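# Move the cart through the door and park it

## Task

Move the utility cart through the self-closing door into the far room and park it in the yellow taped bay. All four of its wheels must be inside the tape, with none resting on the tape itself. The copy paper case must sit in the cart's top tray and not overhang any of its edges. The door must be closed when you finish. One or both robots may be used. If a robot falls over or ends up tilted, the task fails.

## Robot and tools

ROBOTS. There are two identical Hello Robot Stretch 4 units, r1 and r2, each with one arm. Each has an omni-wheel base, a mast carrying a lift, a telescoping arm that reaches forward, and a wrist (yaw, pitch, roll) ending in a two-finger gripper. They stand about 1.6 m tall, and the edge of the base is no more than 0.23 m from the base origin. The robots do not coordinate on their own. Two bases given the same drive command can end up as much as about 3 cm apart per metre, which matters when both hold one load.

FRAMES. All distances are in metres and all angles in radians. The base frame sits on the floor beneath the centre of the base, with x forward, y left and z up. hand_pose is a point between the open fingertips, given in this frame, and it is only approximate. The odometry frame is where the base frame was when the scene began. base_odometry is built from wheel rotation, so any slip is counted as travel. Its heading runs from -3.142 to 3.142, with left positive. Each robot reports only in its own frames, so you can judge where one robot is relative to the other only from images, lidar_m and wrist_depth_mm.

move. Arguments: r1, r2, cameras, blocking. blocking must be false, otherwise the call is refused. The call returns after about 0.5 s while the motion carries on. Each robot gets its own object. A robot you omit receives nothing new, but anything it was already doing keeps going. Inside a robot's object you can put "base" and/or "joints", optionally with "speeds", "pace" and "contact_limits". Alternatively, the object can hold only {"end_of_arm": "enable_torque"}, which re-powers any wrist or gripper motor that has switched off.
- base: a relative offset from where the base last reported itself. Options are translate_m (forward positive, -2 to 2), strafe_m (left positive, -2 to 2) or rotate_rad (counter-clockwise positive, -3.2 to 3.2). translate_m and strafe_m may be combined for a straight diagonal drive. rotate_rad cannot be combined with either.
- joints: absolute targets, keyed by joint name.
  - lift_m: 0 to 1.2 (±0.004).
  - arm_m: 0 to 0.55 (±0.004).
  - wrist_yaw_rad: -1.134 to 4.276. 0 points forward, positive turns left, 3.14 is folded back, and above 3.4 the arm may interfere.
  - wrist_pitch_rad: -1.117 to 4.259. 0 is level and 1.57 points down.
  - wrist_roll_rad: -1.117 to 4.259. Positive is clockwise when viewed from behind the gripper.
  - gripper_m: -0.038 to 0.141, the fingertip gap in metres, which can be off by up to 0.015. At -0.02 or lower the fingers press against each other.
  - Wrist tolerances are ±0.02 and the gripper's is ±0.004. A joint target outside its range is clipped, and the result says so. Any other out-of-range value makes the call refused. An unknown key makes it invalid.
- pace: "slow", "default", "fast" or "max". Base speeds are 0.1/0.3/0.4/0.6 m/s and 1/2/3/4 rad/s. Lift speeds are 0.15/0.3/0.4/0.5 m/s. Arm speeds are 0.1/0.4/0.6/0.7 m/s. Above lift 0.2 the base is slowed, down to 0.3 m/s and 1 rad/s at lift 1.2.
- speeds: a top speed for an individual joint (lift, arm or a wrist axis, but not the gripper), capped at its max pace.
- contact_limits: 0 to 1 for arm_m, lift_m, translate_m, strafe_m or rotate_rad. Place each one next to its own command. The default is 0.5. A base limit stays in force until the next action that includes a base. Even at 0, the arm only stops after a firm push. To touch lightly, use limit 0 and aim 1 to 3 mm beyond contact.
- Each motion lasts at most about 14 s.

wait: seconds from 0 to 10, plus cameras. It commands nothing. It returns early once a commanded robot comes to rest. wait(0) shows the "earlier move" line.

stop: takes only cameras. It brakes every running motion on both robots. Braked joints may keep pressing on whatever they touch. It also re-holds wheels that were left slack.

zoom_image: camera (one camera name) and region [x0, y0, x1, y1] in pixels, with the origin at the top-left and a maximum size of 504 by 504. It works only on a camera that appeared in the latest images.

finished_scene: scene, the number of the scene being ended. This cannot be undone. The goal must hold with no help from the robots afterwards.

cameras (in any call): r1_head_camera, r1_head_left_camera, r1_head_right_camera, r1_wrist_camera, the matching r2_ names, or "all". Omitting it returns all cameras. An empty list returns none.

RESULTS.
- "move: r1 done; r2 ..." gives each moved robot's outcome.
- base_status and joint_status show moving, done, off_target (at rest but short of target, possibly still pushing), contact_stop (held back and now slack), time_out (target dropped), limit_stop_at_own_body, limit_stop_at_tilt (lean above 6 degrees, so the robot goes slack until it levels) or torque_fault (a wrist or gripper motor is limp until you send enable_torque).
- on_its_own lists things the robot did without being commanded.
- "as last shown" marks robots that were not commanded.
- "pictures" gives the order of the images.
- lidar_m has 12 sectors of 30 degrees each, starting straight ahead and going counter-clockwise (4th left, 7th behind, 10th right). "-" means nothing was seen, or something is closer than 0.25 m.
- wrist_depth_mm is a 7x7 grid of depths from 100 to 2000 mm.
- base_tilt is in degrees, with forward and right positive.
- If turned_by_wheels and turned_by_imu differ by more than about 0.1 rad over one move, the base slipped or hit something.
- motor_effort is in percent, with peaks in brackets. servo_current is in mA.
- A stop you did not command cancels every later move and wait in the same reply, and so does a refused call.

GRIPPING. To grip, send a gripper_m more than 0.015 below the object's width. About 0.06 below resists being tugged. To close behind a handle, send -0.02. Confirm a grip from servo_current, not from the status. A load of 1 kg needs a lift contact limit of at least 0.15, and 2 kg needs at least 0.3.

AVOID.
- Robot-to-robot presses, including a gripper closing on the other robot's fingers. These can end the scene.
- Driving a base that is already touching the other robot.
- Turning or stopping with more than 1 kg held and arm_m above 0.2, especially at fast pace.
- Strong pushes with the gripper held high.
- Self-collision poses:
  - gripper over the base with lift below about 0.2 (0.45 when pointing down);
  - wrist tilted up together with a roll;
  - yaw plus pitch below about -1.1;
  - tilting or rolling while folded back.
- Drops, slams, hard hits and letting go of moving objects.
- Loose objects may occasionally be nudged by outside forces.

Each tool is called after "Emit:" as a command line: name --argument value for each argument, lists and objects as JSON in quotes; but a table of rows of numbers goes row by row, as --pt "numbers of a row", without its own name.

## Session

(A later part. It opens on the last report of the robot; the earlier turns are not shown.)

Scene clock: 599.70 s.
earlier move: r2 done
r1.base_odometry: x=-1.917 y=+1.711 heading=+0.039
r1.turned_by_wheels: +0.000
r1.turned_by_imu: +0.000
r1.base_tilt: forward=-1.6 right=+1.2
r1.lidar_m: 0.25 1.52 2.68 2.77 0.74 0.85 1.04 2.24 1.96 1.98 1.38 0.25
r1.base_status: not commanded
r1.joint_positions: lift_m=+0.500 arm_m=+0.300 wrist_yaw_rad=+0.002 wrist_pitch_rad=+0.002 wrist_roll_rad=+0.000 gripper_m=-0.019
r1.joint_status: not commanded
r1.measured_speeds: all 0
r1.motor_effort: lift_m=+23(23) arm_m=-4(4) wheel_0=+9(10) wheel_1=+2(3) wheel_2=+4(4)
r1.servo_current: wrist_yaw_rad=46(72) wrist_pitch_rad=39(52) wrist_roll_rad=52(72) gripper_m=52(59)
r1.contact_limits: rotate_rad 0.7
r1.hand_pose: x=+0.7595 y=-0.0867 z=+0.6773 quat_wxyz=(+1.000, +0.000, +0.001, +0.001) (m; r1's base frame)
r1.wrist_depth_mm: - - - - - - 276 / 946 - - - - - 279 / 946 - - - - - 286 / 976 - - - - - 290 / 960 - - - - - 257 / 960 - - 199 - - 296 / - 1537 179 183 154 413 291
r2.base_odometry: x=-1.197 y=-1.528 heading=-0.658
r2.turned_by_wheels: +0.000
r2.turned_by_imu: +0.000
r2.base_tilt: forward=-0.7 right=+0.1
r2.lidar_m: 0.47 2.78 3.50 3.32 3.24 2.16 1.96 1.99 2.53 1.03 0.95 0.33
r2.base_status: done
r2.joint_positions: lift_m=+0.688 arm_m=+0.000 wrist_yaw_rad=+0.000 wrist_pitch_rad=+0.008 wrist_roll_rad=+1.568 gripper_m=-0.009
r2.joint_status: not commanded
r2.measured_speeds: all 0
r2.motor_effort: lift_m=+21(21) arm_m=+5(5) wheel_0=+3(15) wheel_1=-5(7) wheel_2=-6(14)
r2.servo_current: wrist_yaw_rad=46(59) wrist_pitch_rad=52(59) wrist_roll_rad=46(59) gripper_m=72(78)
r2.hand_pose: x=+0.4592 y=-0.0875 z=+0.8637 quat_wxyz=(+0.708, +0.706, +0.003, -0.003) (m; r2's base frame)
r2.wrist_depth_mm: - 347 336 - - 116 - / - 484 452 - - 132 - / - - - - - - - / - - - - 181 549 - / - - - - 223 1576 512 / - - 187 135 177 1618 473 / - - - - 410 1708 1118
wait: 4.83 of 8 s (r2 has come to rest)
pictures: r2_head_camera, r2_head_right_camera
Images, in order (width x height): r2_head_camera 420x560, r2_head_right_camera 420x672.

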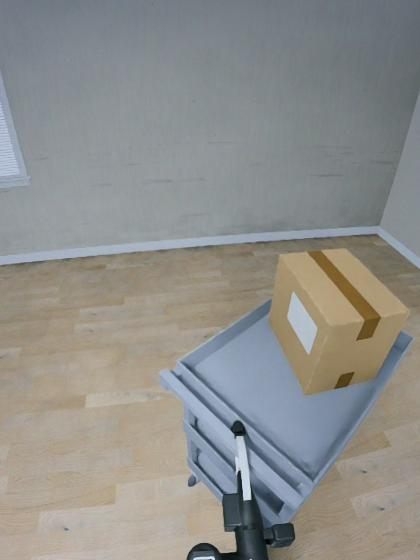

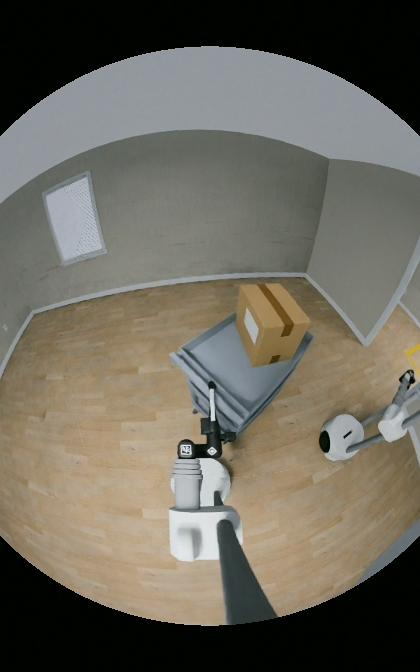

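Emit:
move --r2 '{"base":{"rotate_rad":-0.5},"pace":"slow"}' --blocking false --cameras '[]'

Emit:
wait --seconds 6 --cameras '["r2_head_camera"]'

Emit:
move --r2 '{"base":{"strafe_m":0.35,"translate_m":-0.35},"pace":"slow"}' --blocking false --cameras '[]'

Emit:
wait --seconds 9 --cameras '["r2_head_camera"]'

Scene clock: 616.33 s.
move: r2 moving
r1: as last shown
r1.lidar_m: 0.25 1.51 2.70 2.79 0.74 0.85 1.04 2.24 1.97 1.97 1.40 0.25
r1.motor_effort: lift_m=+23(23) arm_m=-4(4) wheel_0=+9(9) wheel_1=+2(2) wheel_2=+3(4)
r1.servo_current: wrist_yaw_rad=33(65) wrist_pitch_rad=46(46) wrist_roll_rad=59(59) gripper_m=52(59)
r1.contact_limits: rotate_rad 0.7
r1.wrist_depth_mm: - - - - - - 277 / 960 - - - - - 281 / 960 - - - - - 286 / 960 - - - - - 291 / 946 - - - - - 257 / 946 - - 198 - - 294 / - 1537 179 183 154 415 291
r2.base_odometry: x=-1.197 y=-1.528 heading=-0.782
r2.turned_by_wheels: -0.123
r2.turned_by_imu: -0.119
r2.base_tilt: forward=-0.7 right=+0.1
r2.lidar_m: 0.44 2.77 3.23 3.33 3.33 2.30 1.98 1.97 2.32 1.03 1.02 0.34
r2.base_status: rotate_rad moving
r2.joint_positions: lift_m=+0.688 arm_m=+0.000 wrist_yaw_rad=+0.009 wrist_pitch_rad=+0.008 wrist_roll_rad=+1.568 gripper_m=-0.009
r2.joint_status: not commanded
r2.measured_speeds: translate_m=-0.001 strafe_m=+0.002 rotate_rad=-0.490 lift_m=+0.000 arm_m=+0.000 wrist_yaw_rad=+0.008 wrist_pitch_rad=+0.000 wrist_roll_rad=+0.000
r2.motor_effort: lift_m=+21(21) arm_m=+4(5) wheel_0=+19(19) wheel_1=+8(11) wheel_2=+13(13)
r2.servo_current: wrist_yaw_rad=59(59) wrist_pitch_rad=52(52) wrist_roll_rad=33(59) gripper_m=65(72)
r2.hand_pose: x=+0.4600 y=-0.0849 z=+0.8637 quat_wxyz=(+0.708, +0.706, +0.006, +0.000) (m; r2's base frame)
r2.wrist_depth_mm: - 355 362 - - - - / - 397 404 - - - - / - - 559 - 165 - - / - - - - 185 - - / - - - 121 217 1618 530 / - - - 141 180 1618 477 / - - - - - 404 410
pictures: none
No camera images: "cameras" was empty.

Scene clock: 617.53 s.
earlier move: r2 done
r1.base_odometry: x=-1.917 y=+1.711 heading=+0.039
r1.turned_by_wheels: +0.000
r1.turned_by_imu: +0.000
r1.base_tilt: forward=-1.6 right=+1.3
r1.lidar_m: 0.25 1.54 2.68 0.72 0.67 0.71 1.05 2.25 1.96 1.98 1.41 0.25
r1.base_status: not commanded
r1.joint_positions: lift_m=+0.500 arm_m=+0.300 wrist_yaw_rad=+0.002 wrist_pitch_rad=+0.002 wrist_roll_rad=+0.000 gripper_m=-0.019
r1.joint_status: not commanded
r1.measured_speeds: all 0
r1.motor_effort: lift_m=+23(23) arm_m=-4(4) wheel_0=+9(9) wheel_1=+2(2) wheel_2=+3(4)
r1.servo_current: wrist_yaw_rad=52(65) wrist_pitch_rad=39(52) wrist_roll_rad=46(59) gripper_m=52(59)
r1.contact_limits: rotate_rad 0.7
r1.hand_pose: x=+0.7595 y=-0.0867 z=+0.6773 quat_wxyz=(+1.000, +0.000, +0.001, +0.001) (m; r1's base frame)
r1.wrist_depth_mm: - - - - - - 274 / 946 - - - - - 281 / 946 - - - - - 283 / 946 - - - - - 291 / 946 - - - - - 256 / 960 - - 198 - - 294 / - 1537 179 183 154 413 291
r2.base_odometry: x=-1.197 y=-1.528 heading=-1.157
r2.turned_by_wheels: -0.376
r2.turned_by_imu: -0.365
r2.base_tilt: forward=-0.7 right=+0.1
r2.lidar_m: 0.40 0.44 2.82 3.60 3.34 3.16 2.12 1.96 2.02 2.56 1.00 0.42
r2.base_status: done
r2.joint_positions: lift_m=+0.688 arm_m=+0.000 wrist_yaw_rad=+0.003 wrist_pitch_rad=+0.008 wrist_roll_rad=+1.568 gripper_m=-0.009
r2.joint_status: not commanded
r2.measured_speeds: all 0
r2.motor_effort: lift_m=+21(21) arm_m=+4(5) wheel_0=+5(19) wheel_1=+3(11) wheel_2=+6(13)
r2.servo_current: wrist_yaw_rad=52(59) wrist_pitch_rad=46(52) wrist_roll_rad=46(59) gripper_m=78(78)
r2.hand_pose: x=+0.4595 y=-0.0866 z=+0.8637 quat_wxyz=(+0.708, +0.706, +0.004, -0.002) (m; r2's base frame)
r2.wrist_depth_mm: - - - 158 215 233 1025 / - - - 161 220 1430 - / - - 535 165 224 820 - / - - 462 227 229 831 - / - - 512 172 234 854 - / - - 187 176 183 - - / - - - - - 1618 -
wait: 1.20 of 6 s (r2 has come to rest)
pictures: r2_head_camera
Images, in order (width x height): r2_head_camera 420x560.

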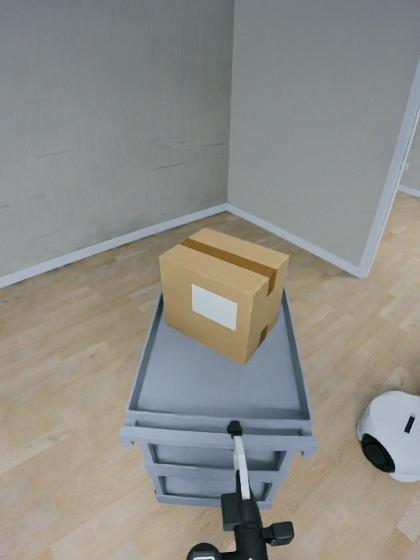

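Scene clock: 618.03 s.
move: r2 moving
r1: as last shown
r1.lidar_m: 0.25 1.52 2.69 0.72 0.68 0.69 1.04 2.25 1.97 1.98 1.40 0.25
r1.motor_effort: lift_m=+23(23) arm_m=-4(4) wheel_0=+9(9) wheel_1=+2(3) wheel_2=+4(4)
r1.servo_current: wrist_yaw_rad=39(59) wrist_pitch_rad=46(46) wrist_roll_rad=39(65) gripper_m=52(59)
r1.contact_limits: rotate_rad 0.7
r1.wrist_depth_mm: - - - - - - 276 / 946 - - - - - 281 / 946 - - - - - 287 / 946 - - - - - 290 / 946 - - - - - 256 / 946 - - 199 - - 294 / - 1499 179 183 154 410 291
r2.base_odometry: x=-1.193 y=-1.517 heading=-1.157
r2.turned_by_wheels: +0.000
r2.turned_by_imu: +0.000
r2.base_tilt: forward=-0.7 right=+0.1
r2.lidar_m: 0.40 0.45 2.82 3.54 3.30 3.16 2.16 1.96 2.02 2.57 1.02 0.41
r2.base_status: translate_m moving; strafe_m moving
r2.joint_positions: lift_m=+0.688 arm_m=+0.000 wrist_yaw_rad=+0.003 wrist_pitch_rad=+0.008 wrist_roll_rad=+1.568 gripper_m=-0.009
r2.joint_status: not commanded
r2.measured_speeds: translate_m=-0.038 strafe_m=+0.036 rotate_rad=-0.001 lift_m=+0.000 arm_m=+0.000 wrist_yaw_rad=+0.000 wrist_pitch_rad=+0.000 wrist_roll_rad=+0.000
r2.motor_effort: lift_m=+21(21) arm_m=+4(4) wheel_0=-10(11) wheel_1=+4(5) wheel_2=+12(13)
r2.servo_current: wrist_yaw_rad=46(52) wrist_pitch_rad=52(59) wrist_roll_rad=39(59) gripper_m=65(78)
r2.hand_pose: x=+0.4595 y=-0.0866 z=+0.8637 quat_wxyz=(+0.708, +0.706, +0.004, -0.002) (m; r2's base frame)
r2.wrist_depth_mm: - - - 158 214 236 1042 / - - - 161 219 1366 - / - - 535 165 224 820 - / - - 462 226 230 831 - / - - 517 173 234 842 - / - - 187 176 182 - - / - - - - - 1537 -
pictures: none
No camera images: "cameras" was empty.

Scene clock: 623.73 s.
earlier move: r2 done
r1.base_odometry: x=-1.917 y=+1.711 heading=+0.039
r1.turned_by_wheels: +0.000
r1.turned_by_imu: +0.000
r1.base_tilt: forward=-1.6 right=+1.3
r1.lidar_m: 0.25 1.51 2.71 2.77 0.80 0.73 1.56 2.24 1.96 1.97 1.39 0.25
r1.base_status: not commanded
r1.joint_positions: lift_m=+0.500 arm_m=+0.300 wrist_yaw_rad=+0.002 wrist_pitch_rad=+0.002 wrist_roll_rad=+0.000 gripper_m=-0.019
r1.joint_status: not commanded
r1.measured_speeds: all 0
r1.motor_effort: lift_m=+23(23) arm_m=-4(4) wheel_0=+8(10) wheel_1=+2(3) wheel_2=+4(4)
r1.servo_current: wrist_yaw_rad=39(72) wrist_pitch_rad=33(52) wrist_roll_rad=39(72) gripper_m=59(59)
r1.contact_limits: rotate_rad 0.7
r1.hand_pose: x=+0.7595 y=-0.0867 z=+0.6773 quat_wxyz=(+1.000, +0.000, +0.001, +0.001) (m; r1's base frame)
r1.wrist_depth_mm: - - - - - - 276 / 946 - - - - - 281 / 960 - - - - - 287 / 946 - - - - - 290 / 960 - - - - - 258 / 960 - - 198 - - 296 / - 1499 179 184 154 413 293
r2.base_odometry: x=-1.018 y=-1.067 heading=-1.157
r2.turned_by_wheels: -0.001
r2.turned_by_imu: -0.003
r2.base_tilt: forward=-0.6 right=+0.1
r2.lidar_m: 0.46 2.85 2.89 3.06 2.83 2.88 2.06 1.89 1.93 2.47 0.55 0.33
r2.base_status: done
r2.joint_positions: lift_m=+0.688 arm_m=+0.000 wrist_yaw_rad=-0.005 wrist_pitch_rad=+0.008 wrist_roll_rad=+1.569 gripper_m=-0.009
r2.joint_status: not commanded
r2.measured_speeds: all 0
r2.motor_effort: lift_m=+21(21) arm_m=+4(4) wheel_0=-8(14) wheel_1=+3(6) wheel_2=+1(13)
r2.servo_current: wrist_yaw_rad=46(59) wrist_pitch_rad=46(59) wrist_roll_rad=46(65) gripper_m=65(78)
r2.hand_pose: x=+0.4588 y=-0.0890 z=+0.8637 quat_wxyz=(+0.708, +0.706, +0.001, -0.005) (m; r2's base frame)
r2.wrist_depth_mm: - 394 - - - - - / - - - - - - - / - - - - - - - / - - - - - - 530 / - - - - - 1618 492 / - - 186 126 - 436 445 / - - - - - 1576 1182
wait: 5.70 of 9 s (r2 has come to rest)
pictures: r2_head_camera
Images, in order (width x height): r2_head_camera 420x560.

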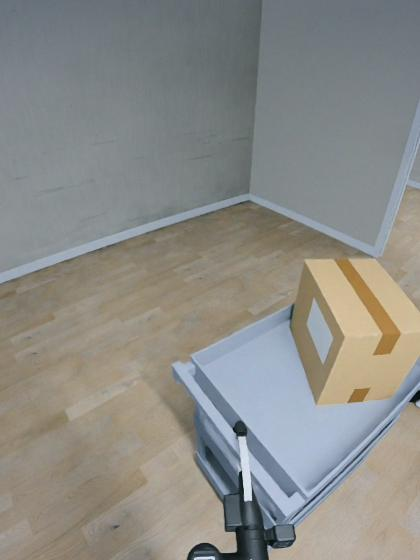

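Emit:
move --r2 '{"base":{"rotate_rad":-0.65},"pace":"slow"}' --blocking false --cameras '[]'

Emit:
wait --seconds 6 --cameras '["r2_head_camera"]'

Emit:
move --r2 '{"base":{"translate_m":-1.0},"pace":"slow"}' --blocking false --cameras '[]'

Emit:
wait --seconds 10 --cameras '[]'

Emit:
wait --seconds 4 --cameras '["r2_head_camera"]'

Scene clock: 630.47 s.
move: r2 moving
r1: as last shown
r1.lidar_m: 0.25 1.53 2.71 2.76 0.81 0.72 1.55 2.25 1.96 1.98 1.43 0.25
r1.motor_effort: lift_m=+23(23) arm_m=-4(4) wheel_0=+9(9) wheel_1=+2(2) wheel_2=+4(4)
r1.servo_current: wrist_yaw_rad=52(65) wrist_pitch_rad=39(52) wrist_roll_rad=46(59) gripper_m=59(59)
r1.contact_limits: rotate_rad 0.7
r1.wrist_depth_mm: - - - - - - 276 / 946 - - - - - 281 / 960 - - - - - 285 / 946 - - - - - 291 / 946 - - - - - 258 / 960 - - 199 - - 294 / - 1499 179 183 154 415 293
r2.base_odometry: x=-1.017 y=-1.067 heading=-1.281
r2.turned_by_wheels: -0.123
r2.turned_by_imu: -0.119
r2.base_tilt: forward=-0.7 right=+0.0
r2.lidar_m: 0.42 2.84 2.86 3.24 2.84 2.83 2.17 1.90 1.90 2.24 1.54 0.32
r2.base_status: rotate_rad moving
r2.joint_positions: lift_m=+0.688 arm_m=+0.000 wrist_yaw_rad=+0.010 wrist_pitch_rad=+0.008 wrist_roll_rad=+1.569 gripper_m=-0.009
r2.joint_status: not commanded
r2.measured_speeds: translate_m=+0.000 strafe_m=+0.001 rotate_rad=-0.475 lift_m=+0.000 arm_m=+0.000 wrist_yaw_rad=+0.048 wrist_pitch_rad=+0.000 wrist_roll_rad=+0.000
r2.motor_effort: lift_m=+21(21) arm_m=+4(4) wheel_0=+14(16) wheel_1=+10(10) wheel_2=+13(13)
r2.servo_current: wrist_yaw_rad=52(65) wrist_pitch_rad=46(59) wrist_roll_rad=46(59) gripper_m=65(78)
r2.hand_pose: x=+0.4602 y=-0.0844 z=+0.8637 quat_wxyz=(+0.708, +0.706, +0.006, +0.001) (m; r2's base frame)
r2.wrist_depth_mm: - 343 - - - - - / - 496 - - - - - / - - - - - - - / - - - - - 544 - / - - - - - 1618 508 / - - 189 118 179 1618 473 / - - - - - 1708 1118
pictures: none
No camera images: "cameras" was empty.

Scene clock: 631.87 s.
earlier move: r2 done
r1.base_odometry: x=-1.917 y=+1.711 heading=+0.039
r1.turned_by_wheels: +0.000
r1.turned_by_imu: +0.000
r1.base_tilt: forward=-1.6 right=+1.3
r1.lidar_m: 0.25 1.50 2.70 2.76 0.86 0.60 0.77 2.24 1.97 1.97 1.37 0.25
r1.base_status: not commanded
r1.joint_positions: lift_m=+0.500 arm_m=+0.300 wrist_yaw_rad=+0.002 wrist_pitch_rad=+0.002 wrist_roll_rad=+0.000 gripper_m=-0.019
r1.joint_status: not commanded
r1.measured_speeds: all 0
r1.motor_effort: lift_m=+23(23) arm_m=-4(4) wheel_0=+9(9) wheel_1=+2(2) wheel_2=+4(4)
r1.servo_current: wrist_yaw_rad=46(91) wrist_pitch_rad=39(52) wrist_roll_rad=46(78) gripper_m=59(59)
r1.contact_limits: rotate_rad 0.7
r1.hand_pose: x=+0.7595 y=-0.0867 z=+0.6773 quat_wxyz=(+1.000, +0.000, +0.001, +0.001) (m; r1's base frame)
r1.wrist_depth_mm: - - - - - - 274 / 946 - - - - - 281 / 976 - - - - - 286 / 931 - - - - - 290 / 946 - - - - - 257 / 946 - - 200 - - 294 / - 1576 179 183 154 415 293
r2.base_odometry: x=-1.018 y=-1.067 heading=-1.806
r2.turned_by_wheels: -0.526
r2.turned_by_imu: -0.510
r2.base_tilt: forward=-0.7 right=+0.1
r2.lidar_m: 0.40 0.41 2.83 2.86 3.21 2.84 2.86 2.15 1.88 1.92 2.26 0.42
r2.base_status: done
r2.joint_positions: lift_m=+0.688 arm_m=+0.000 wrist_yaw_rad=+0.003 wrist_pitch_rad=+0.008 wrist_roll_rad=+1.569 gripper_m=-0.009
r2.joint_status: not commanded
r2.measured_speeds: all 0
r2.motor_effort: lift_m=+21(21) arm_m=-3(4) wheel_0=+3(20) wheel_1=+5(11) wheel_2=+8(14)
r2.servo_current: wrist_yaw_rad=52(91) wrist_pitch_rad=52(59) wrist_roll_rad=39(59) gripper_m=65(78)
r2.hand_pose: x=+0.4595 y=-0.0867 z=+0.8637 quat_wxyz=(+0.708, +0.706, +0.004, -0.002) (m; r2's base frame)
r2.wrist_depth_mm: - - - 175 236 244 244 / - 1430 1661 176 236 1255 1182 / - - - 176 236 820 - / - - 500 236 236 842 - / - - 480 176 236 831 - / - - 187 175 182 - - / - - 574 - - - -
wait: 1.40 of 6 s (r2 has come to rest)
pictures: r2_head_camera
Images, in order (width x height): r2_head_camera 420x560.

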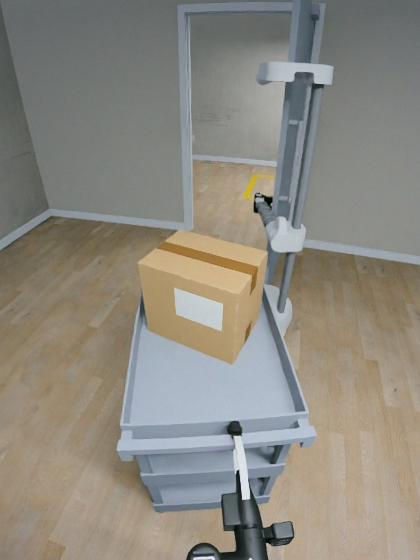

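Scene clock: 632.37 s.
move: r2 moving
r1: as last shown
r1.lidar_m: 0.26 1.53 2.71 2.78 0.84 0.61 0.76 2.25 1.97 1.98 1.38 0.25
r1.motor_effort: lift_m=+23(23) arm_m=-4(4) wheel_0=+8(9) wheel_1=+2(2) wheel_2=+4(4)
r1.servo_current: wrist_yaw_rad=65(65) wrist_pitch_rad=39(46) wrist_roll_rad=52(65) gripper_m=59(59)
r1.contact_limits: rotate_rad 0.7
r1.wrist_depth_mm: - - - - - - 276 / 960 - - - - - 281 / 960 - - - - - 286 / 946 - - - - - 291 / 946 - - - - - 256 / 946 - - 198 - - 294 / - 1537 179 183 154 413 291
r2.base_odometry: x=-1.015 y=-1.056 heading=-1.806
r2.turned_by_wheels: +0.000
r2.turned_by_imu: +0.000
r2.base_tilt: forward=-0.7 right=+0.1
r2.lidar_m: 0.39 0.40 2.85 2.86 3.19 2.83 2.84 2.16 1.88 1.87 2.25 0.43
r2.base_status: translate_m moving
r2.joint_positions: lift_m=+0.688 arm_m=+0.000 wrist_yaw_rad=+0.003 wrist_pitch_rad=+0.008 wrist_roll_rad=+1.569 gripper_m=-0.009
r2.joint_status: not commanded
r2.measured_speeds: translate_m=-0.048 strafe_m=+0.000 rotate_rad=+0.000 lift_m=+0.000 arm_m=+0.000 wrist_yaw_rad=+0.000 wrist_pitch_rad=+0.000 wrist_roll_rad=+0.000
r2.motor_effort: lift_m=+21(21) arm_m=-4(4) wheel_0=-7(8) wheel_1=-8(8) wheel_2=+13(14)
r2.servo_current: wrist_yaw_rad=59(59) wrist_pitch_rad=52(59) wrist_roll_rad=39(59) gripper_m=72(72)
r2.hand_pose: x=+0.4595 y=-0.0867 z=+0.8637 quat_wxyz=(+0.708, +0.706, +0.004, -0.002) (m; r2's base frame)
r2.wrist_depth_mm: - - - 173 234 241 240 / - - 1661 174 234 1255 1182 / - - 640 175 235 788 - / - - 488 236 236 842 - / - - 484 176 236 842 - / - - 187 176 182 - - / - - 597 - - 122 -
pictures: none
No camera images: "cameras" was empty.

Scene clock: 642.37 s.
earlier move: r2 moving
r1.base_odometry: x=-1.917 y=+1.711 heading=+0.039
r1.turned_by_wheels: +0.000
r1.turned_by_imu: -0.001
r1.base_tilt: forward=-1.5 right=+1.3
r1.lidar_m: 0.25 1.53 2.70 2.76 3.31 4.55 1.60 2.24 1.96 1.98 1.39 0.25
r1.base_status: not commanded
r1.joint_positions: lift_m=+0.500 arm_m=+0.300 wrist_yaw_rad=+0.002 wrist_pitch_rad=+0.002 wrist_roll_rad=+0.000 gripper_m=-0.019
r1.joint_status: not commanded
r1.measured_speeds: all 0
r1.motor_effort: lift_m=+23(23) arm_m=-4(4) wheel_0=+9(10) wheel_1=+2(3) wheel_2=+3(4)
r1.servo_current: wrist_yaw_rad=26(72) wrist_pitch_rad=39(52) wrist_roll_rad=52(65) gripper_m=46(65)
r1.contact_limits: rotate_rad 0.7
r1.hand_pose: x=+0.7595 y=-0.0867 z=+0.6773 quat_wxyz=(+1.000, +0.000, +0.001, +0.001) (m; r1's base frame)
r1.wrist_depth_mm: - - - - - - 276 / 960 - - - - - 281 / 946 - - - - - 286 / 931 - - - - - 291 / 960 - - - - - 257 / 960 - - 198 - - 294 / - 1537 179 183 154 415 293
r2.base_odometry: x=-0.787 y=-0.107 heading=-1.807
r2.turned_by_wheels: -0.001
r2.turned_by_imu: -0.003
r2.base_tilt: forward=-0.7 right=+0.1
r2.lidar_m: 0.47 3.58 3.10 3.13 2.17 1.91 1.93 1.83 1.60 1.61 1.90 0.32
r2.base_status: translate_m moving
r2.joint_positions: lift_m=+0.688 arm_m=+0.000 wrist_yaw_rad=-0.006 wrist_pitch_rad=+0.008 wrist_roll_rad=+1.569 gripper_m=-0.009
r2.joint_status: not commanded
r2.measured_speeds: translate_m=-0.051 strafe_m=-0.001 rotate_rad=+0.000 lift_m=+0.000 arm_m=+0.000 wrist_yaw_rad=+0.000 wrist_pitch_rad=+0.000 wrist_roll_rad=+0.000
r2.motor_effort: lift_m=+21(21) arm_m=-4(4) wheel_0=-6(16) wheel_1=-7(11) wheel_2=+3(14)
r2.servo_current: wrist_yaw_rad=59(65) wrist_pitch_rad=52(59) wrist_roll_rad=46(65) gripper_m=65(78)
r2.hand_pose: x=+0.4588 y=-0.0891 z=+0.8637 quat_wxyz=(+0.708, +0.706, +0.001, -0.005) (m; r2's base frame)
r2.wrist_depth_mm: - 345 343 - - - - / - 466 442 - - - - / - - - - 166 - - / - - - - 190 564 - / - - - 120 229 1618 508 / - - 189 147 182 1618 466 / - - - - - 413 1078
wait: 10.00 s; no rest
pictures: none
No camera images: "cameras" was empty.

Scene clock: 643.13 s.
earlier move: r2 done
r1.base_odometry: x=-1.917 y=+1.711 heading=+0.039
r1.turned_by_wheels: +0.000
r1.turned_by_imu: +0.000
r1.base_tilt: forward=-1.6 right=+1.2
r1.lidar_m: 0.25 1.54 2.72 2.77 3.30 4.55 1.58 2.26 1.98 1.99 1.40 0.25
r1.base_status: not commanded
r1.joint_positions: lift_m=+0.500 arm_m=+0.300 wrist_yaw_rad=+0.002 wrist_pitch_rad=+0.002 wrist_roll_rad=+0.000 gripper_m=-0.019
r1.joint_status: not commanded
r1.measured_speeds: all 0
r1.motor_effort: lift_m=+23(23) arm_m=-4(4) wheel_0=+8(10) wheel_1=+2(3) wheel_2=+4(4)
r1.servo_current: wrist_yaw_rad=52(72) wrist_pitch_rad=39(52) wrist_roll_rad=33(65) gripper_m=52(65)
r1.contact_limits: rotate_rad 0.7
r1.hand_pose: x=+0.7595 y=-0.0867 z=+0.6773 quat_wxyz=(+1.000, +0.000, +0.001, +0.001) (m; r1's base frame)
r1.wrist_depth_mm: - - - - - - 277 / 960 - - - - - 281 / 931 - - - - - 285 / 960 - - - - - 293 / 946 - - - - - 258 / 960 - - 198 - - 294 / - 1464 179 183 154 415 291
r2.base_odometry: x=-0.784 y=-0.095 heading=-1.807
r2.turned_by_wheels: +0.000
r2.turned_by_imu: +0.000
r2.base_tilt: forward=-0.6 right=+0.1
r2.lidar_m: 0.46 3.60 3.12 3.12 2.18 1.90 1.91 1.84 1.60 1.59 0.99 0.32
r2.base_status: done
r2.joint_positions: lift_m=+0.688 arm_m=+0.000 wrist_yaw_rad=-0.006 wrist_pitch_rad=+0.008 wrist_roll_rad=+1.569 gripper_m=-0.009
r2.joint_status: not commanded
r2.measured_speeds: all 0
r2.motor_effort: lift_m=+21(21) arm_m=-4(4) wheel_0=-8(16) wheel_1=-6(11) wheel_2=+2(14)
r2.servo_current: wrist_yaw_rad=52(65) wrist_pitch_rad=59(59) wrist_roll_rad=39(65) gripper_m=65(78)
r2.hand_pose: x=+0.4588 y=-0.0891 z=+0.8637 quat_wxyz=(+0.708, +0.706, +0.001, -0.005) (m; r2's base frame)
r2.wrist_depth_mm: - 345 342 - - - - / - 469 449 - - - - / - - - - 165 - - / - - - - 189 564 - / - - - 119 229 1618 508 / - - 186 145 182 1576 477 / - - - - - 415 1060
wait: 0.77 of 4 s (r2 has come to rest)
pictures: r2_head_camera
Images, in order (width x height): r2_head_camera 420x560.

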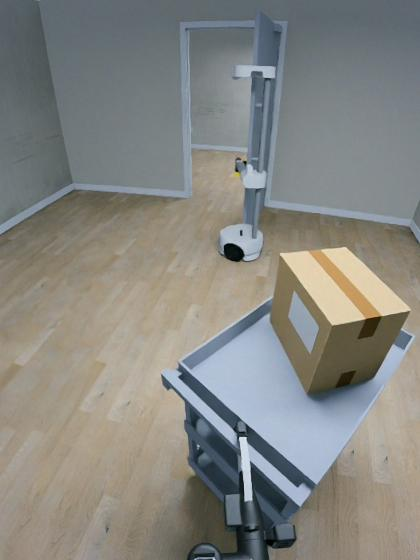

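Emit:
move --r2 '{"base":{"rotate_rad":-1.0},"pace":"slow"}' --blocking false --cameras '[]'

Emit:
wait --seconds 6 --cameras '["r2_head_camera"]'

Emit:
move --r2 '{"base":{"translate_m":-0.5,"strafe_m":0.3},"pace":"slow"}' --blocking false --cameras '[]'

Emit:
wait --seconds 10 --cameras '["r2_head_camera"]'

Scene clock: 664.87 s.
move: r2 moving
r1: as last shown
r1.base_tilt: forward=-1.6 right=+1.3
r1.lidar_m: 0.25 1.54 2.66 2.77 3.30 4.53 1.59 2.24 1.97 1.98 1.39 0.26
r1.motor_effort: lift_m=+23(23) arm_m=-3(4) wheel_0=+9(9) wheel_1=+2(2) wheel_2=+3(4)
r1.servo_current: wrist_yaw_rad=52(65) wrist_pitch_rad=39(46) wrist_roll_rad=39(59) gripper_m=59(59)
r1.contact_limits: rotate_rad 0.7
r1.wrist_depth_mm: - - - - - - 274 / 960 - - - - - 281 / 931 - - - - - 286 / 946 - - - - - 290 / 917 - - - - - 259 / 946 - - 199 - - 296 / - 1537 179 183 154 413 290
r2.base_odometry: x=-0.784 y=-0.095 heading=-1.930
r2.turned_by_wheels: -0.123
r2.turned_by_imu: -0.118
r2.base_tilt: forward=-0.7 right=+0.0
r2.lidar_m: 0.44 3.86 3.18 3.12 2.34 1.91 1.89 1.96 1.61 1.60 1.79 0.33
r2.base_status: rotate_rad moving
r2.joint_positions: lift_m=+0.688 arm_m=+0.000 wrist_yaw_rad=+0.009 wrist_pitch_rad=+0.008 wrist_roll_rad=+1.569 gripper_m=-0.009
r2.joint_status: not commanded
r2.measured_speeds: translate_m=+0.000 strafe_m=-0.002 rotate_rad=-0.486 lift_m=+0.000 arm_m=+0.000 wrist_yaw_rad=+0.029 wrist_pitch_rad=+0.000 wrist_roll_rad=+0.000
r2.motor_effort: lift_m=+21(21) arm_m=-4(4) wheel_0=+15(15) wheel_1=+10(10) wheel_2=+11(11)
r2.servo_current: wrist_yaw_rad=59(59) wrist_pitch_rad=52(59) wrist_roll_rad=59(59) gripper_m=65(72)
r2.hand_pose: x=+0.4601 y=-0.0848 z=+0.8637 quat_wxyz=(+0.708, +0.706, +0.006, +0.000) (m; r2's base frame)
r2.wrist_depth_mm: - 357 357 - - - - / - 402 404 - - - - / - - 569 - 165 - - / - - - - 185 - - / - - - 120 218 1618 530 / - - 190 141 181 1618 477 / - - - - 397 402 410
pictures: none
No camera images: "cameras" was empty.

Scene clock: 666.67 s.
earlier move: r2 done
r1.base_odometry: x=-1.917 y=+1.711 heading=+0.039
r1.turned_by_wheels: +0.000
r1.turned_by_imu: +0.000
r1.base_tilt: forward=-1.6 right=+1.3
r1.lidar_m: 0.25 1.56 2.69 2.77 3.30 4.56 1.79 2.23 1.97 1.97 1.39 0.25
r1.base_status: not commanded
r1.joint_positions: lift_m=+0.500 arm_m=+0.300 wrist_yaw_rad=+0.002 wrist_pitch_rad=+0.002 wrist_roll_rad=+0.000 gripper_m=-0.019
r1.joint_status: not commanded
r1.measured_speeds: all 0
r1.motor_effort: lift_m=+23(23) arm_m=-4(4) wheel_0=+9(9) wheel_1=+2(2) wheel_2=+3(4)
r1.servo_current: wrist_yaw_rad=52(72) wrist_pitch_rad=39(52) wrist_roll_rad=46(72) gripper_m=52(59)
r1.contact_limits: rotate_rad 0.7
r1.hand_pose: x=+0.7595 y=-0.0867 z=+0.6773 quat_wxyz=(+1.000, +0.000, +0.001, +0.001) (m; r1's base frame)
r1.wrist_depth_mm: - - - - - - 276 / 946 - - - - - 281 / 960 - - - - - 286 / 960 - - - - - 290 / 960 - - - - - 257 / 960 - - 198 - - 296 / - 1499 179 183 154 415 291
r2.base_odometry: x=-0.784 y=-0.095 heading=-2.806
r2.turned_by_wheels: -0.876
r2.turned_by_imu: -0.851
r2.base_tilt: forward=-0.6 right=+0.1
r2.lidar_m: 0.27 0.25 2.48 3.47 3.11 3.15 2.12 1.90 1.91 1.76 1.61 0.50
r2.base_status: done
r2.joint_positions: lift_m=+0.688 arm_m=+0.000 wrist_yaw_rad=+0.001 wrist_pitch_rad=+0.008 wrist_roll_rad=+1.569 gripper_m=-0.009
r2.joint_status: not commanded
r2.measured_speeds: all 0
r2.motor_effort: lift_m=+21(21) arm_m=-4(4) wheel_0=+3(18) wheel_1=+4(11) wheel_2=+4(16)
r2.servo_current: wrist_yaw_rad=39(72) wrist_pitch_rad=52(59) wrist_roll_rad=46(59) gripper_m=72(78)
r2.hand_pose: x=+0.4594 y=-0.0870 z=+0.8637 quat_wxyz=(+0.708, +0.706, +0.003, -0.002) (m; r2's base frame)
r2.wrist_depth_mm: - - - - - 1397 1138 / - - - 279 - 1499 1182 / - - - 241 329 340 340 / - - - 212 290 1661 1182 / - - - 190 254 1708 530 / - - 189 171 182 715 - / - 492 410 - 211 - -
wait: 1.80 of 6 s (r2 has come to rest)
pictures: r2_head_camera
Images, in order (width x height): r2_head_camera 420x560.

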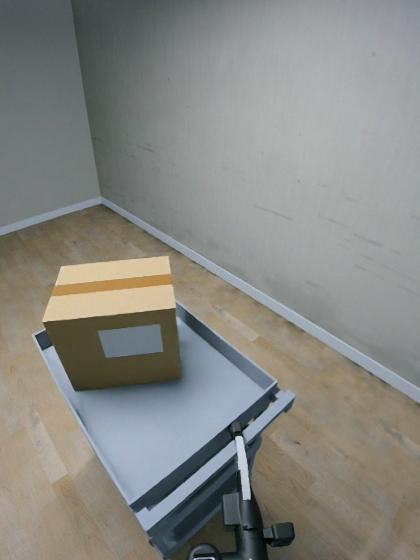

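Scene clock: 667.17 s.
move: r2 moving
r1: as last shown
r1.base_tilt: forward=-1.6 right=+1.2
r1.lidar_m: 0.25 1.52 2.69 2.77 3.30 4.53 1.78 2.24 1.97 1.98 1.38 0.25
r1.motor_effort: lift_m=+23(23) arm_m=-4(4) wheel_0=+9(10) wheel_1=+2(2) wheel_2=+4(4)
r1.servo_current: wrist_yaw_rad=59(59) wrist_pitch_rad=46(46) wrist_roll_rad=59(59) gripper_m=52(59)
r1.contact_limits: rotate_rad 0.7
r1.wrist_depth_mm: - - - - - - 276 / 976 - - - - - 281 / 976 - - - - - 285 / 960 - - - - - 291 / 946 - - - - - 258 / 946 - - 198 - - 294 / - 1537 179 184 154 415 291
r2.base_odometry: x=-0.770 y=-0.098 heading=-2.806
r2.turned_by_wheels: +0.001
r2.turned_by_imu: +0.001
r2.base_tilt: forward=-0.7 right=+0.1
r2.lidar_m: 0.28 0.25 2.48 3.47 3.12 3.11 2.12 1.87 1.91 1.78 1.60 0.51
r2.base_status: translate_m moving; strafe_m moving
r2.joint_positions: lift_m=+0.688 arm_m=+0.000 wrist_yaw_rad=+0.001 wrist_pitch_rad=+0.008 wrist_roll_rad=+1.569 gripper_m=-0.009
r2.joint_status: not commanded
r2.measured_speeds: translate_m=-0.048 strafe_m=+0.028 rotate_rad=+0.001 lift_m=+0.000 arm_m=+0.000 wrist_yaw_rad=+0.000 wrist_pitch_rad=+0.000 wrist_roll_rad=+0.000
r2.motor_effort: lift_m=+21(21) arm_m=-4(4) wheel_0=-11(11) wheel_1=+4(4) wheel_2=+10(12)
r2.servo_current: wrist_yaw_rad=39(46) wrist_pitch_rad=52(59) wrist_roll_rad=46(59) gripper_m=72(72)
r2.hand_pose: x=+0.4594 y=-0.0870 z=+0.8637 quat_wxyz=(+0.708, +0.706, +0.003, -0.002) (m; r2's base frame)
r2.wrist_depth_mm: - - - - - 1397 1160 / - - - 274 - 1499 1160 / - - - 237 324 336 340 / - - - 211 287 1756 1182 / - - - 189 252 1708 530 / - - 188 171 182 707 - / - 466 418 - 213 - -
pictures: none
No camera images: "cameras" was empty.

Scene clock: 673.67 s.
earlier move: r2 done
r1.base_odometry: x=-1.917 y=+1.711 heading=+0.039
r1.turned_by_wheels: +0.000
r1.turned_by_imu: +0.000
r1.base_tilt: forward=-1.6 right=+1.3
r1.lidar_m: 0.25 1.52 2.72 2.79 3.33 2.28 2.13 2.24 1.98 1.98 1.40 0.25
r1.base_status: not commanded
r1.joint_positions: lift_m=+0.500 arm_m=+0.300 wrist_yaw_rad=+0.002 wrist_pitch_rad=+0.002 wrist_roll_rad=+0.000 gripper_m=-0.019
r1.joint_status: not commanded
r1.measured_speeds: all 0
r1.motor_effort: lift_m=+23(23) arm_m=-4(4) wheel_0=+9(10) wheel_1=+2(3) wheel_2=+4(4)
r1.servo_current: wrist_yaw_rad=39(78) wrist_pitch_rad=39(52) wrist_roll_rad=39(65) gripper_m=52(59)
r1.contact_limits: rotate_rad 0.7
r1.hand_pose: x=+0.7595 y=-0.0867 z=+0.6773 quat_wxyz=(+1.000, +0.000, +0.001, +0.001) (m; r1's base frame)
r1.wrist_depth_mm: - - - - - - 276 / 946 - - - - - 281 / 960 - - - - - 286 / 946 - - - - - 291 / 946 - - - - - 257 / 960 - - 198 - - 294 / - 1499 179 184 154 413 293
r2.base_odometry: x=-0.213 y=-0.214 heading=-2.806
r2.turned_by_wheels: +0.000
r2.turned_by_imu: -0.002
r2.base_tilt: forward=-0.7 right=+0.1
r2.lidar_m: 0.41 0.49 4.16 2.90 2.56 2.58 1.88 1.68 1.69 2.09 2.12 0.39
r2.base_status: done
r2.joint_positions: lift_m=+0.688 arm_m=+0.000 wrist_yaw_rad=-0.002 wrist_pitch_rad=+0.008 wrist_roll_rad=+1.569 gripper_m=-0.009
r2.joint_status: not commanded
r2.measured_speeds: all 0
r2.motor_effort: lift_m=+21(21) arm_m=-4(4) wheel_0=-5(14) wheel_1=+4(6) wheel_2=+6(12)
r2.servo_current: wrist_yaw_rad=46(59) wrist_pitch_rad=46(59) wrist_roll_rad=46(59) gripper_m=59(78)
r2.hand_pose: x=+0.4591 y=-0.0881 z=+0.8637 quat_wxyz=(+0.708, +0.706, +0.002, -0.004) (m; r2's base frame)
r2.wrist_depth_mm: - - 535 125 179 - - / - - 473 130 190 - - / - 442 433 140 204 - - / - - 517 151 218 - - / - - 661 161 229 - - / - - 186 171 182 1708 - / - - - - - 1499 488
wait: 6.50 of 10 s (r2 has come to rest)
pictures: r2_head_camera
Images, in order (width x height): r2_head_camera 420x560.

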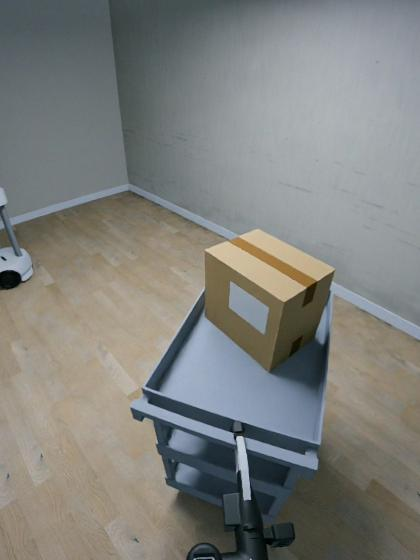

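Emit:
move --r2 '{"base":{"rotate_rad":-0.6},"pace":"slow"}' --blocking false --cameras '[]'

Emit:
wait --seconds 6 --cameras '[]'

Emit:
move --r2 '{"base":{"translate_m":-0.9,"strafe_m":0.3},"pace":"slow"}' --blocking false --cameras '[]'

Emit:
wait --seconds 10 --cameras '["r2_head_camera"]'

Scene clock: 681.60 s.
move: r2 moving
r1: as last shown
r1.lidar_m: 0.25 1.54 2.70 2.75 3.32 2.35 2.13 2.24 1.96 1.98 1.40 0.25
r1.motor_effort: lift_m=+23(23) arm_m=-3(4) wheel_0=+9(9) wheel_1=+2(2) wheel_2=+4(4)
r1.servo_current: wrist_yaw_rad=65(65) wrist_pitch_rad=39(46) wrist_roll_rad=46(65) gripper_m=52(52)
r1.contact_limits: rotate_rad 0.7
r1.wrist_depth_mm: - - - - - - 276 / 960 - - - - - 282 / 946 - - - - - 287 / 946 - - - - - 291 / 946 - - - - - 257 / 960 - - 199 - - 293 / - 1576 179 183 154 413 291
r2.base_odometry: x=-0.213 y=-0.214 heading=-2.930
r2.turned_by_wheels: -0.124
r2.turned_by_imu: -0.120
r2.base_tilt: forward=-0.7 right=+0.1
r2.lidar_m: 0.40 0.45 2.71 3.08 2.60 2.58 2.02 1.71 1.70 1.95 2.15 0.39
r2.base_status: rotate_rad moving
r2.joint_positions: lift_m=+0.688 arm_m=+0.000 wrist_yaw_rad=+0.008 wrist_pitch_rad=+0.008 wrist_roll_rad=+1.569 gripper_m=-0.009
r2.joint_status: not commanded
r2.measured_speeds: translate_m=+0.000 strafe_m=+0.001 rotate_rad=-0.492 lift_m=+0.000 arm_m=+0.000 wrist_yaw_rad=+0.002 wrist_pitch_rad=+0.000 wrist_roll_rad=+0.000
r2.motor_effort: lift_m=+21(21) arm_m=-4(4) wheel_0=+13(16) wheel_1=+9(9) wheel_2=+14(14)
r2.servo_current: wrist_yaw_rad=59(59) wrist_pitch_rad=52(59) wrist_roll_rad=46(52) gripper_m=72(72)
r2.hand_pose: x=+0.4600 y=-0.0850 z=+0.8637 quat_wxyz=(+0.708, +0.706, +0.006, +0.000) (m; r2's base frame)
r2.wrist_depth_mm: - - - 137 191 1430 - / - - 539 142 200 759 - / - 484 455 150 210 - - / - - 480 157 219 - - / - - 580 165 229 - - / - - 654 174 182 - - / - - - - - 544 500
pictures: none
No camera images: "cameras" was empty.

Scene clock: 682.93 s.
earlier move: r2 done
r1.base_odometry: x=-1.917 y=+1.711 heading=+0.039
r1.turned_by_wheels: +0.000
r1.turned_by_imu: +0.000
r1.base_tilt: forward=-1.6 right=+1.2
r1.lidar_m: 0.25 1.51 2.70 2.75 3.24 2.64 2.21 2.22 1.99 1.98 1.39 0.25
r1.base_status: not commanded
r1.joint_positions: lift_m=+0.500 arm_m=+0.300 wrist_yaw_rad=+0.002 wrist_pitch_rad=+0.002 wrist_roll_rad=+0.000 gripper_m=-0.019
r1.joint_status: not commanded
r1.measured_speeds: all 0
r1.motor_effort: lift_m=+23(23) arm_m=-4(4) wheel_0=+9(9) wheel_1=+2(2) wheel_2=+4(4)
r1.servo_current: wrist_yaw_rad=59(78) wrist_pitch_rad=39(52) wrist_roll_rad=39(65) gripper_m=59(59)
r1.contact_limits: rotate_rad 0.7
r1.hand_pose: x=+0.7595 y=-0.0867 z=+0.6773 quat_wxyz=(+1.000, +0.000, +0.001, +0.001) (m; r1's base frame)
r1.wrist_depth_mm: - - - - - - 277 / 960 - - - - - 281 / 946 - - - - - 286 / 960 - - - - - 290 / 960 - - - - - 257 / 960 - - 198 - - 294 / - 1537 179 183 154 415 291
r2.base_odometry: x=-0.213 y=-0.214 heading=+2.878
r2.turned_by_wheels: -0.474
r2.turned_by_imu: -0.461
r2.base_tilt: forward=-0.6 right=+0.0
r2.lidar_m: 0.29 0.30 2.67 4.18 3.00 2.56 2.63 1.96 1.69 1.71 2.03 0.48
r2.base_status: done
r2.joint_positions: lift_m=+0.688 arm_m=+0.000 wrist_yaw_rad=+0.003 wrist_pitch_rad=+0.008 wrist_roll_rad=+1.569 gripper_m=-0.009
r2.joint_status: not commanded
r2.measured_speeds: all 0
r2.motor_effort: lift_m=+21(21) arm_m=-5(5) wheel_0=+3(16) wheel_1=+4(10) wheel_2=+7(14)
r2.servo_current: wrist_yaw_rad=52(65) wrist_pitch_rad=52(59) wrist_roll_rad=52(65) gripper_m=65(72)
r2.hand_pose: x=+0.4596 y=-0.0866 z=+0.8637 quat_wxyz=(+0.708, +0.706, +0.004, -0.002) (m; r2's base frame)
r2.wrist_depth_mm: - - - 259 - 1618 1160 / - - - 244 307 1576 1138 / - - - 221 296 1499 1118 / - - - 203 268 1661 521 / - - - 187 248 750 - / - - 189 172 182 - - / - 436 436 - 217 - -
wait: 1.33 of 6 s (r2 has come to rest)
pictures: none
No camera images: "cameras" was empty.

Scene clock: 683.43 s.
move: r2 moving
r1: as last shown
r1.base_tilt: forward=-1.6 right=+1.3
r1.lidar_m: 0.25 1.52 2.69 2.77 3.28 2.65 2.22 2.21 1.97 1.98 1.40 0.25
r1.servo_current: wrist_yaw_rad=46(59) wrist_pitch_rad=39(46) wrist_roll_rad=33(59) gripper_m=52(59)
r1.contact_limits: rotate_rad 0.7
r1.wrist_depth_mm: - - - - - - 277 / 960 - - - - - 279 / 960 - - - - - 286 / 946 - - - - - 291 / 960 - - - - - 257 / 946 - - 198 - - 293 / - 1499 179 183 154 410 291
r2.base_odometry: x=-0.202 y=-0.221 heading=+2.878
r2.turned_by_wheels: +0.000
r2.turned_by_imu: +0.000
r2.base_tilt: forward=-0.6 right=+0.1
r2.lidar_m: 0.33 0.30 2.66 4.18 3.00 2.56 2.58 1.94 1.70 1.70 2.00 0.48
r2.base_status: translate_m moving; strafe_m moving
r2.joint_positions: lift_m=+0.688 arm_m=+0.000 wrist_yaw_rad=+0.003 wrist_pitch_rad=+0.008 wrist_roll_rad=+1.569 gripper_m=-0.009
r2.joint_status: not commanded
r2.measured_speeds: translate_m=-0.048 strafe_m=+0.016 rotate_rad=-0.001 lift_m=+0.000 arm_m=+0.000 wrist_yaw_rad=+0.000 wrist_pitch_rad=+0.000 wrist_roll_rad=+0.000
r2.motor_effort: lift_m=+21(21) arm_m=-4(5) wheel_0=-5(8) wheel_1=-6(6) wheel_2=+12(13)
r2.servo_current: wrist_yaw_rad=46(52) wrist_pitch_rad=52(52) wrist_roll_rad=39(52) gripper_m=65(72)
r2.hand_pose: x=+0.4596 y=-0.0866 z=+0.8637 quat_wxyz=(+0.708, +0.706, +0.004, -0.002) (m; r2's base frame)
r2.wrist_depth_mm: - - - 255 - 1661 1138 / - - - 245 310 1397 1098 / - - - 219 294 1499 430 / - - - 202 266 1708 508 / - - - 189 247 778 - / - - 187 175 182 - - / - 439 439 - 217 - -
pictures: none
No camera images: "cameras" was empty.

Scene clock: 693.43 s.
earlier move: r2 moving
r1.base_odometry: x=-1.917 y=+1.711 heading=+0.039
r1.turned_by_wheels: +0.000
r1.turned_by_imu: -0.001
r1.base_tilt: forward=-1.6 right=+1.2
r1.lidar_m: 0.25 1.54 2.70 2.76 3.31 2.59 3.70 2.26 1.98 1.98 1.41 0.25
r1.base_status: not commanded
r1.joint_positions: lift_m=+0.500 arm_m=+0.300 wrist_yaw_rad=+0.002 wrist_pitch_rad=+0.002 wrist_roll_rad=+0.000 gripper_m=-0.019
r1.joint_status: not commanded
r1.measured_speeds: all 0
r1.motor_effort: lift_m=+23(23) arm_m=-4(4) wheel_0=+9(10) wheel_1=+2(3) wheel_2=+3(4)
r1.servo_current: wrist_yaw_rad=39(72) wrist_pitch_rad=33(52) wrist_roll_rad=52(65) gripper_m=52(65)
r1.contact_limits: rotate_rad 0.7
r1.hand_pose: x=+0.7595 y=-0.0867 z=+0.6773 quat_wxyz=(+1.000, +0.000, +0.001, +0.001) (m; r1's base frame)
r1.wrist_depth_mm: - - - - - - 277 / 946 - - - - - 279 / 946 - - - - - 286 / 946 - - - - - 291 / 960 - - - - - 258 / 960 - - 198 - - 294 / - 1499 179 184 154 410 291
r2.base_odometry: x=+0.577 y=-0.738 heading=+2.878
r2.turned_by_wheels: -0.001
r2.turned_by_imu: -0.004
r2.base_tilt: forward=-0.7 right=+0.1
r2.lidar_m: 0.48 3.63 2.84 3.27 1.93 1.63 1.65 1.94 1.74 1.74 0.64 0.33
r2.base_status: translate_m moving; strafe_m moving
r2.joint_positions: lift_m=+0.688 arm_m=+0.000 wrist_yaw_rad=-0.007 wrist_pitch_rad=+0.008 wrist_roll_rad=+1.569 gripper_m=-0.009
r2.joint_status: not commanded
r2.measured_speeds: all 0
r2.motor_effort: lift_m=+21(21) arm_m=-4(5) wheel_0=-9(14) wheel_1=-5(9) wheel_2=+1(13)
r2.servo_current: wrist_yaw_rad=52(72) wrist_pitch_rad=59(59) wrist_roll_rad=59(59) gripper_m=72(78)
r2.hand_pose: x=+0.4587 y=-0.0894 z=+0.8637 quat_wxyz=(+0.708, +0.706, +0.000, -0.005) (m; r2's base frame)
r2.wrist_depth_mm: - 370 - - - - - / - - 512 - - - - / - - - - - - - / - - - - - 549 - / - - - - - 1708 500 / - - 186 125 180 1366 436 / - - - - - 1576 1160
wait: 10.00 s; no rest
pictures: r2_head_camera
Images, in order (width x height): r2_head_camera 420x560.

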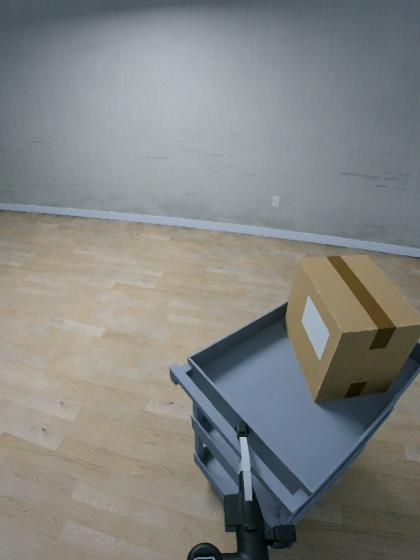

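Emit:
move --r2 '{"base":{"rotate_rad":-0.8},"pace":"slow"}' --blocking false --cameras '[]'

Emit:
wait --seconds 6 --cameras '["r2_head_camera"]'

Emit:
move --r2 '{"base":{"translate_m":-0.4,"strafe_m":0.3},"pace":"slow"}' --blocking false --cameras '[]'

Emit:
wait --seconds 10 --cameras '["r2_head_camera"]'

Scene clock: 704.50 s.
earlier move: r2 done
move: r2 moving
r1: as last shown
r1.turned_by_imu: +0.000
r1.lidar_m: 0.25 1.52 2.72 2.76 3.28 2.64 3.71 2.24 1.97 1.99 1.44 0.25
r1.motor_effort: lift_m=+23(23) arm_m=-4(4) wheel_0=+9(9) wheel_1=+2(2) wheel_2=+4(4)
r1.servo_current: wrist_yaw_rad=46(59) wrist_pitch_rad=46(52) wrist_roll_rad=46(59) gripper_m=52(59)
r1.contact_limits: rotate_rad 0.7
r1.wrist_depth_mm: - - - - - - 276 / 960 - - - - - 279 / 946 - - - - - 286 / 946 - - - - - 290 / 946 - - - - - 256 / 946 - - 199 - - 293 / - 1499 179 184 154 413 291
r2.base_odometry: x=+0.577 y=-0.738 heading=+2.755
r2.turned_by_wheels: -0.123
r2.turned_by_imu: -0.118
r2.base_tilt: forward=-0.7 right=+0.0
r2.lidar_m: 0.45 3.42 2.84 4.07 2.10 1.65 1.63 1.86 1.72 1.73 1.91 0.33
r2.base_status: rotate_rad moving
r2.joint_positions: lift_m=+0.688 arm_m=+0.000 wrist_yaw_rad=+0.010 wrist_pitch_rad=+0.008 wrist_roll_rad=+1.569 gripper_m=-0.009
r2.joint_status: not commanded
r2.measured_speeds: translate_m=+0.001 strafe_m=-0.002 rotate_rad=-0.481 lift_m=+0.000 arm_m=+0.000 wrist_yaw_rad=+0.041 wrist_pitch_rad=+0.000 wrist_roll_rad=+0.000
r2.motor_effort: lift_m=+21(21) arm_m=-4(5) wheel_0=+15(17) wheel_1=+9(9) wheel_2=+11(11)
r2.servo_current: wrist_yaw_rad=52(65) wrist_pitch_rad=52(52) wrist_roll_rad=52(59) gripper_m=78(78)
r2.hand_pose: x=+0.4602 y=-0.0845 z=+0.8637 quat_wxyz=(+0.708, +0.706, +0.006, +0.001) (m; r2's base frame)
r2.wrist_depth_mm: - 340 - - - - - / - 436 445 - - - - / - - - - - - - / - - - - - - - / - - - - 215 1576 512 / - - - 119 179 1576 473 / - - - - 413 1618 1098
pictures: none
No camera images: "cameras" was empty.

Scene clock: 706.07 s.
earlier move: r2 done
r1.base_odometry: x=-1.917 y=+1.711 heading=+0.039
r1.turned_by_wheels: +0.000
r1.turned_by_imu: +0.000
r1.base_tilt: forward=-1.6 right=+1.2
r1.lidar_m: 0.25 1.51 2.74 2.77 3.28 2.82 3.71 2.24 1.97 1.99 1.39 0.25
r1.base_status: not commanded
r1.joint_positions: lift_m=+0.500 arm_m=+0.300 wrist_yaw_rad=+0.002 wrist_pitch_rad=+0.002 wrist_roll_rad=+0.000 gripper_m=-0.019
r1.joint_status: not commanded
r1.measured_speeds: all 0
r1.motor_effort: lift_m=+23(23) arm_m=-4(4) wheel_0=+9(10) wheel_1=+2(2) wheel_2=+4(4)
r1.servo_current: wrist_yaw_rad=39(78) wrist_pitch_rad=52(52) wrist_roll_rad=52(59) gripper_m=52(59)
r1.contact_limits: rotate_rad 0.7
r1.hand_pose: x=+0.7595 y=-0.0867 z=+0.6773 quat_wxyz=(+1.000, +0.000, +0.001, +0.001) (m; r1's base frame)
r1.wrist_depth_mm: - - - - - - 274 / 960 - - - - - 281 / 960 - - - - - 286 / 946 - - - - - 291 / 946 - - - - - 257 / 960 - - 198 - - 294 / - 1464 179 184 154 413 293
r2.base_odometry: x=+0.577 y=-0.738 heading=+2.079
r2.turned_by_wheels: -0.676
r2.turned_by_imu: -0.657
r2.base_tilt: forward=-0.7 right=+0.1
r2.lidar_m: 0.35 0.35 3.23 2.85 4.05 2.35 1.69 1.59 1.75 1.80 1.72 0.45
r2.base_status: done
r2.joint_positions: lift_m=+0.688 arm_m=+0.000 wrist_yaw_rad=+0.004 wrist_pitch_rad=+0.008 wrist_roll_rad=+1.569 gripper_m=-0.009
r2.joint_status: not commanded
r2.measured_speeds: all 0
r2.motor_effort: lift_m=+21(21) arm_m=-5(5) wheel_0=+2(20) wheel_1=+3(10) wheel_2=+7(13)
r2.servo_current: wrist_yaw_rad=39(78) wrist_pitch_rad=52(59) wrist_roll_rad=46(59) gripper_m=72(78)
r2.hand_pose: x=+0.4597 y=-0.0862 z=+0.8637 quat_wxyz=(+0.708, +0.706, +0.004, -0.001) (m; r2's base frame)
r2.wrist_depth_mm: - - - 218 238 1661 1138 / - - - 207 276 286 289 / - - - 200 260 1661 1118 / - - - 191 251 820 - / - - 512 185 243 842 - / - - 189 176 182 - - / - - - - 225 121 -
wait: 1.57 of 6 s (r2 has come to rest)
pictures: r2_head_camera
Images, in order (width x height): r2_head_camera 420x560.

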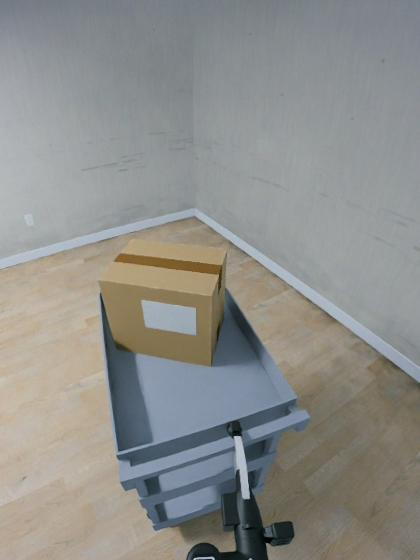

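Scene clock: 706.57 s.
move: r2 moving
r1: as last shown
r1.base_tilt: forward=-1.6 right=+1.3
r1.lidar_m: 0.25 1.53 2.70 2.78 3.30 2.82 3.69 2.25 1.97 1.97 1.40 0.25
r1.motor_effort: lift_m=+23(23) arm_m=-4(4) wheel_0=+9(9) wheel_1=+2(2) wheel_2=+4(4)
r1.servo_current: wrist_yaw_rad=52(59) wrist_pitch_rad=46(46) wrist_roll_rad=59(59) gripper_m=52(59)
r1.contact_limits: rotate_rad 0.7
r1.wrist_depth_mm: - - - - - - 277 / 976 - - - - - 281 / 960 - - - - - 286 / 931 - - - - - 291 / 960 - - - - - 257 / 946 - - 198 - - 296 / - 1499 179 183 154 415 291
r2.base_odometry: x=+0.576 y=-0.751 heading=+2.079
r2.turned_by_wheels: +0.001
r2.turned_by_imu: +0.001
r2.base_tilt: forward=-0.7 right=+0.1
r2.lidar_m: 0.35 0.35 3.23 2.84 4.07 2.34 1.66 1.62 1.75 1.83 1.73 0.47
r2.base_status: translate_m moving; strafe_m moving
r2.joint_positions: lift_m=+0.688 arm_m=+0.000 wrist_yaw_rad=+0.004 wrist_pitch_rad=+0.008 wrist_roll_rad=+1.569 gripper_m=-0.009
r2.joint_status: not commanded
r2.measured_speeds: translate_m=-0.042 strafe_m=+0.031 rotate_rad=-0.001 lift_m=+0.000 arm_m=+0.000 wrist_yaw_rad=-0.002 wrist_pitch_rad=+0.000 wrist_roll_rad=+0.000
r2.motor_effort: lift_m=+21(21) arm_m=-5(5) wheel_0=-7(10) wheel_1=+6(6) wheel_2=+12(12)
r2.servo_current: wrist_yaw_rad=39(52) wrist_pitch_rad=59(59) wrist_roll_rad=52(52) gripper_m=72(78)
r2.hand_pose: x=+0.4597 y=-0.0862 z=+0.8637 quat_wxyz=(+0.708, +0.706, +0.004, -0.001) (m; r2's base frame)
r2.wrist_depth_mm: - - - 216 238 1661 1160 / - - - 205 274 283 283 / - - - 197 258 1708 549 / - - - 189 250 831 - / - - 500 183 240 842 - / - - 185 176 182 - - / - - 484 - 225 121 -
pictures: none
No camera images: "cameras" was empty.

Scene clock: 712.27 s.
earlier move: r2 done
r1.base_odometry: x=-1.917 y=+1.711 heading=+0.039
r1.turned_by_wheels: +0.000
r1.turned_by_imu: +0.000
r1.base_tilt: forward=-1.6 right=+1.2
r1.lidar_m: 0.25 1.54 2.73 2.78 2.51 2.52 3.71 2.24 1.96 1.97 1.40 0.25
r1.base_status: not commanded
r1.joint_positions: lift_m=+0.500 arm_m=+0.300 wrist_yaw_rad=+0.002 wrist_pitch_rad=+0.002 wrist_roll_rad=+0.000 gripper_m=-0.019
r1.joint_status: not commanded
r1.measured_speeds: all 0
r1.motor_effort: lift_m=+23(23) arm_m=-4(4) wheel_0=+9(10) wheel_1=+2(3) wheel_2=+4(4)
r1.servo_current: wrist_yaw_rad=52(72) wrist_pitch_rad=46(52) wrist_roll_rad=46(65) gripper_m=52(59)
r1.contact_limits: rotate_rad 0.7
r1.hand_pose: x=+0.7595 y=-0.0867 z=+0.6773 quat_wxyz=(+1.000, +0.000, +0.001, +0.001) (m; r1's base frame)
r1.wrist_depth_mm: - - - - - - 276 / 946 - - - - - 281 / 946 - - - - - 285 / 960 - - - - - 291 / 946 - - - - - 257 / 960 - - 198 - - 294 / - 1464 179 184 154 418 291
r2.base_odometry: x=+0.510 y=-1.233 heading=+2.079
r2.turned_by_wheels: +0.000
r2.turned_by_imu: -0.002
r2.base_tilt: forward=-0.7 right=+0.1
r2.lidar_m: 0.45 3.28 3.43 2.51 3.61 2.06 1.52 1.41 1.52 2.12 2.17 0.34
r2.base_status: done
r2.joint_positions: lift_m=+0.688 arm_m=+0.000 wrist_yaw_rad=-0.003 wrist_pitch_rad=+0.008 wrist_roll_rad=+1.569 gripper_m=-0.009
r2.joint_status: not commanded
r2.measured_speeds: all 0
r2.motor_effort: lift_m=+21(21) arm_m=-4(5) wheel_0=-6(13) wheel_1=+4(7) wheel_2=+5(12)
r2.servo_current: wrist_yaw_rad=52(65) wrist_pitch_rad=52(59) wrist_roll_rad=46(65) gripper_m=72(78)
r2.hand_pose: x=+0.4591 y=-0.0883 z=+0.8637 quat_wxyz=(+0.708, +0.706, +0.002, -0.004) (m; r2's base frame)
r2.wrist_depth_mm: - 404 407 - 147 - - / - 389 389 - 162 - - / - - 496 108 179 - - / - - - 126 200 - - / - - - 143 227 1708 - / - - 185 161 182 1576 496 / - - - - - 1397 455
wait: 5.70 of 10 s (r2 has come to rest)
pictures: r2_head_camera
Images, in order (width x height): r2_head_camera 420x560.

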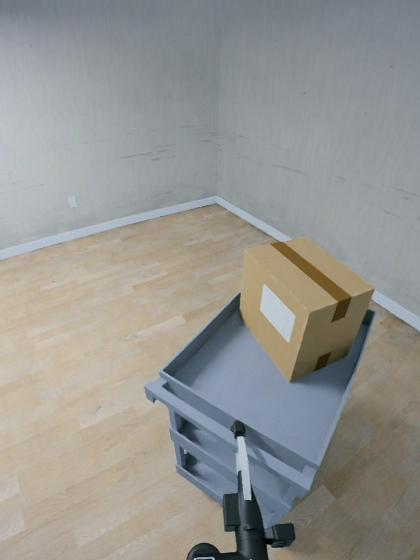

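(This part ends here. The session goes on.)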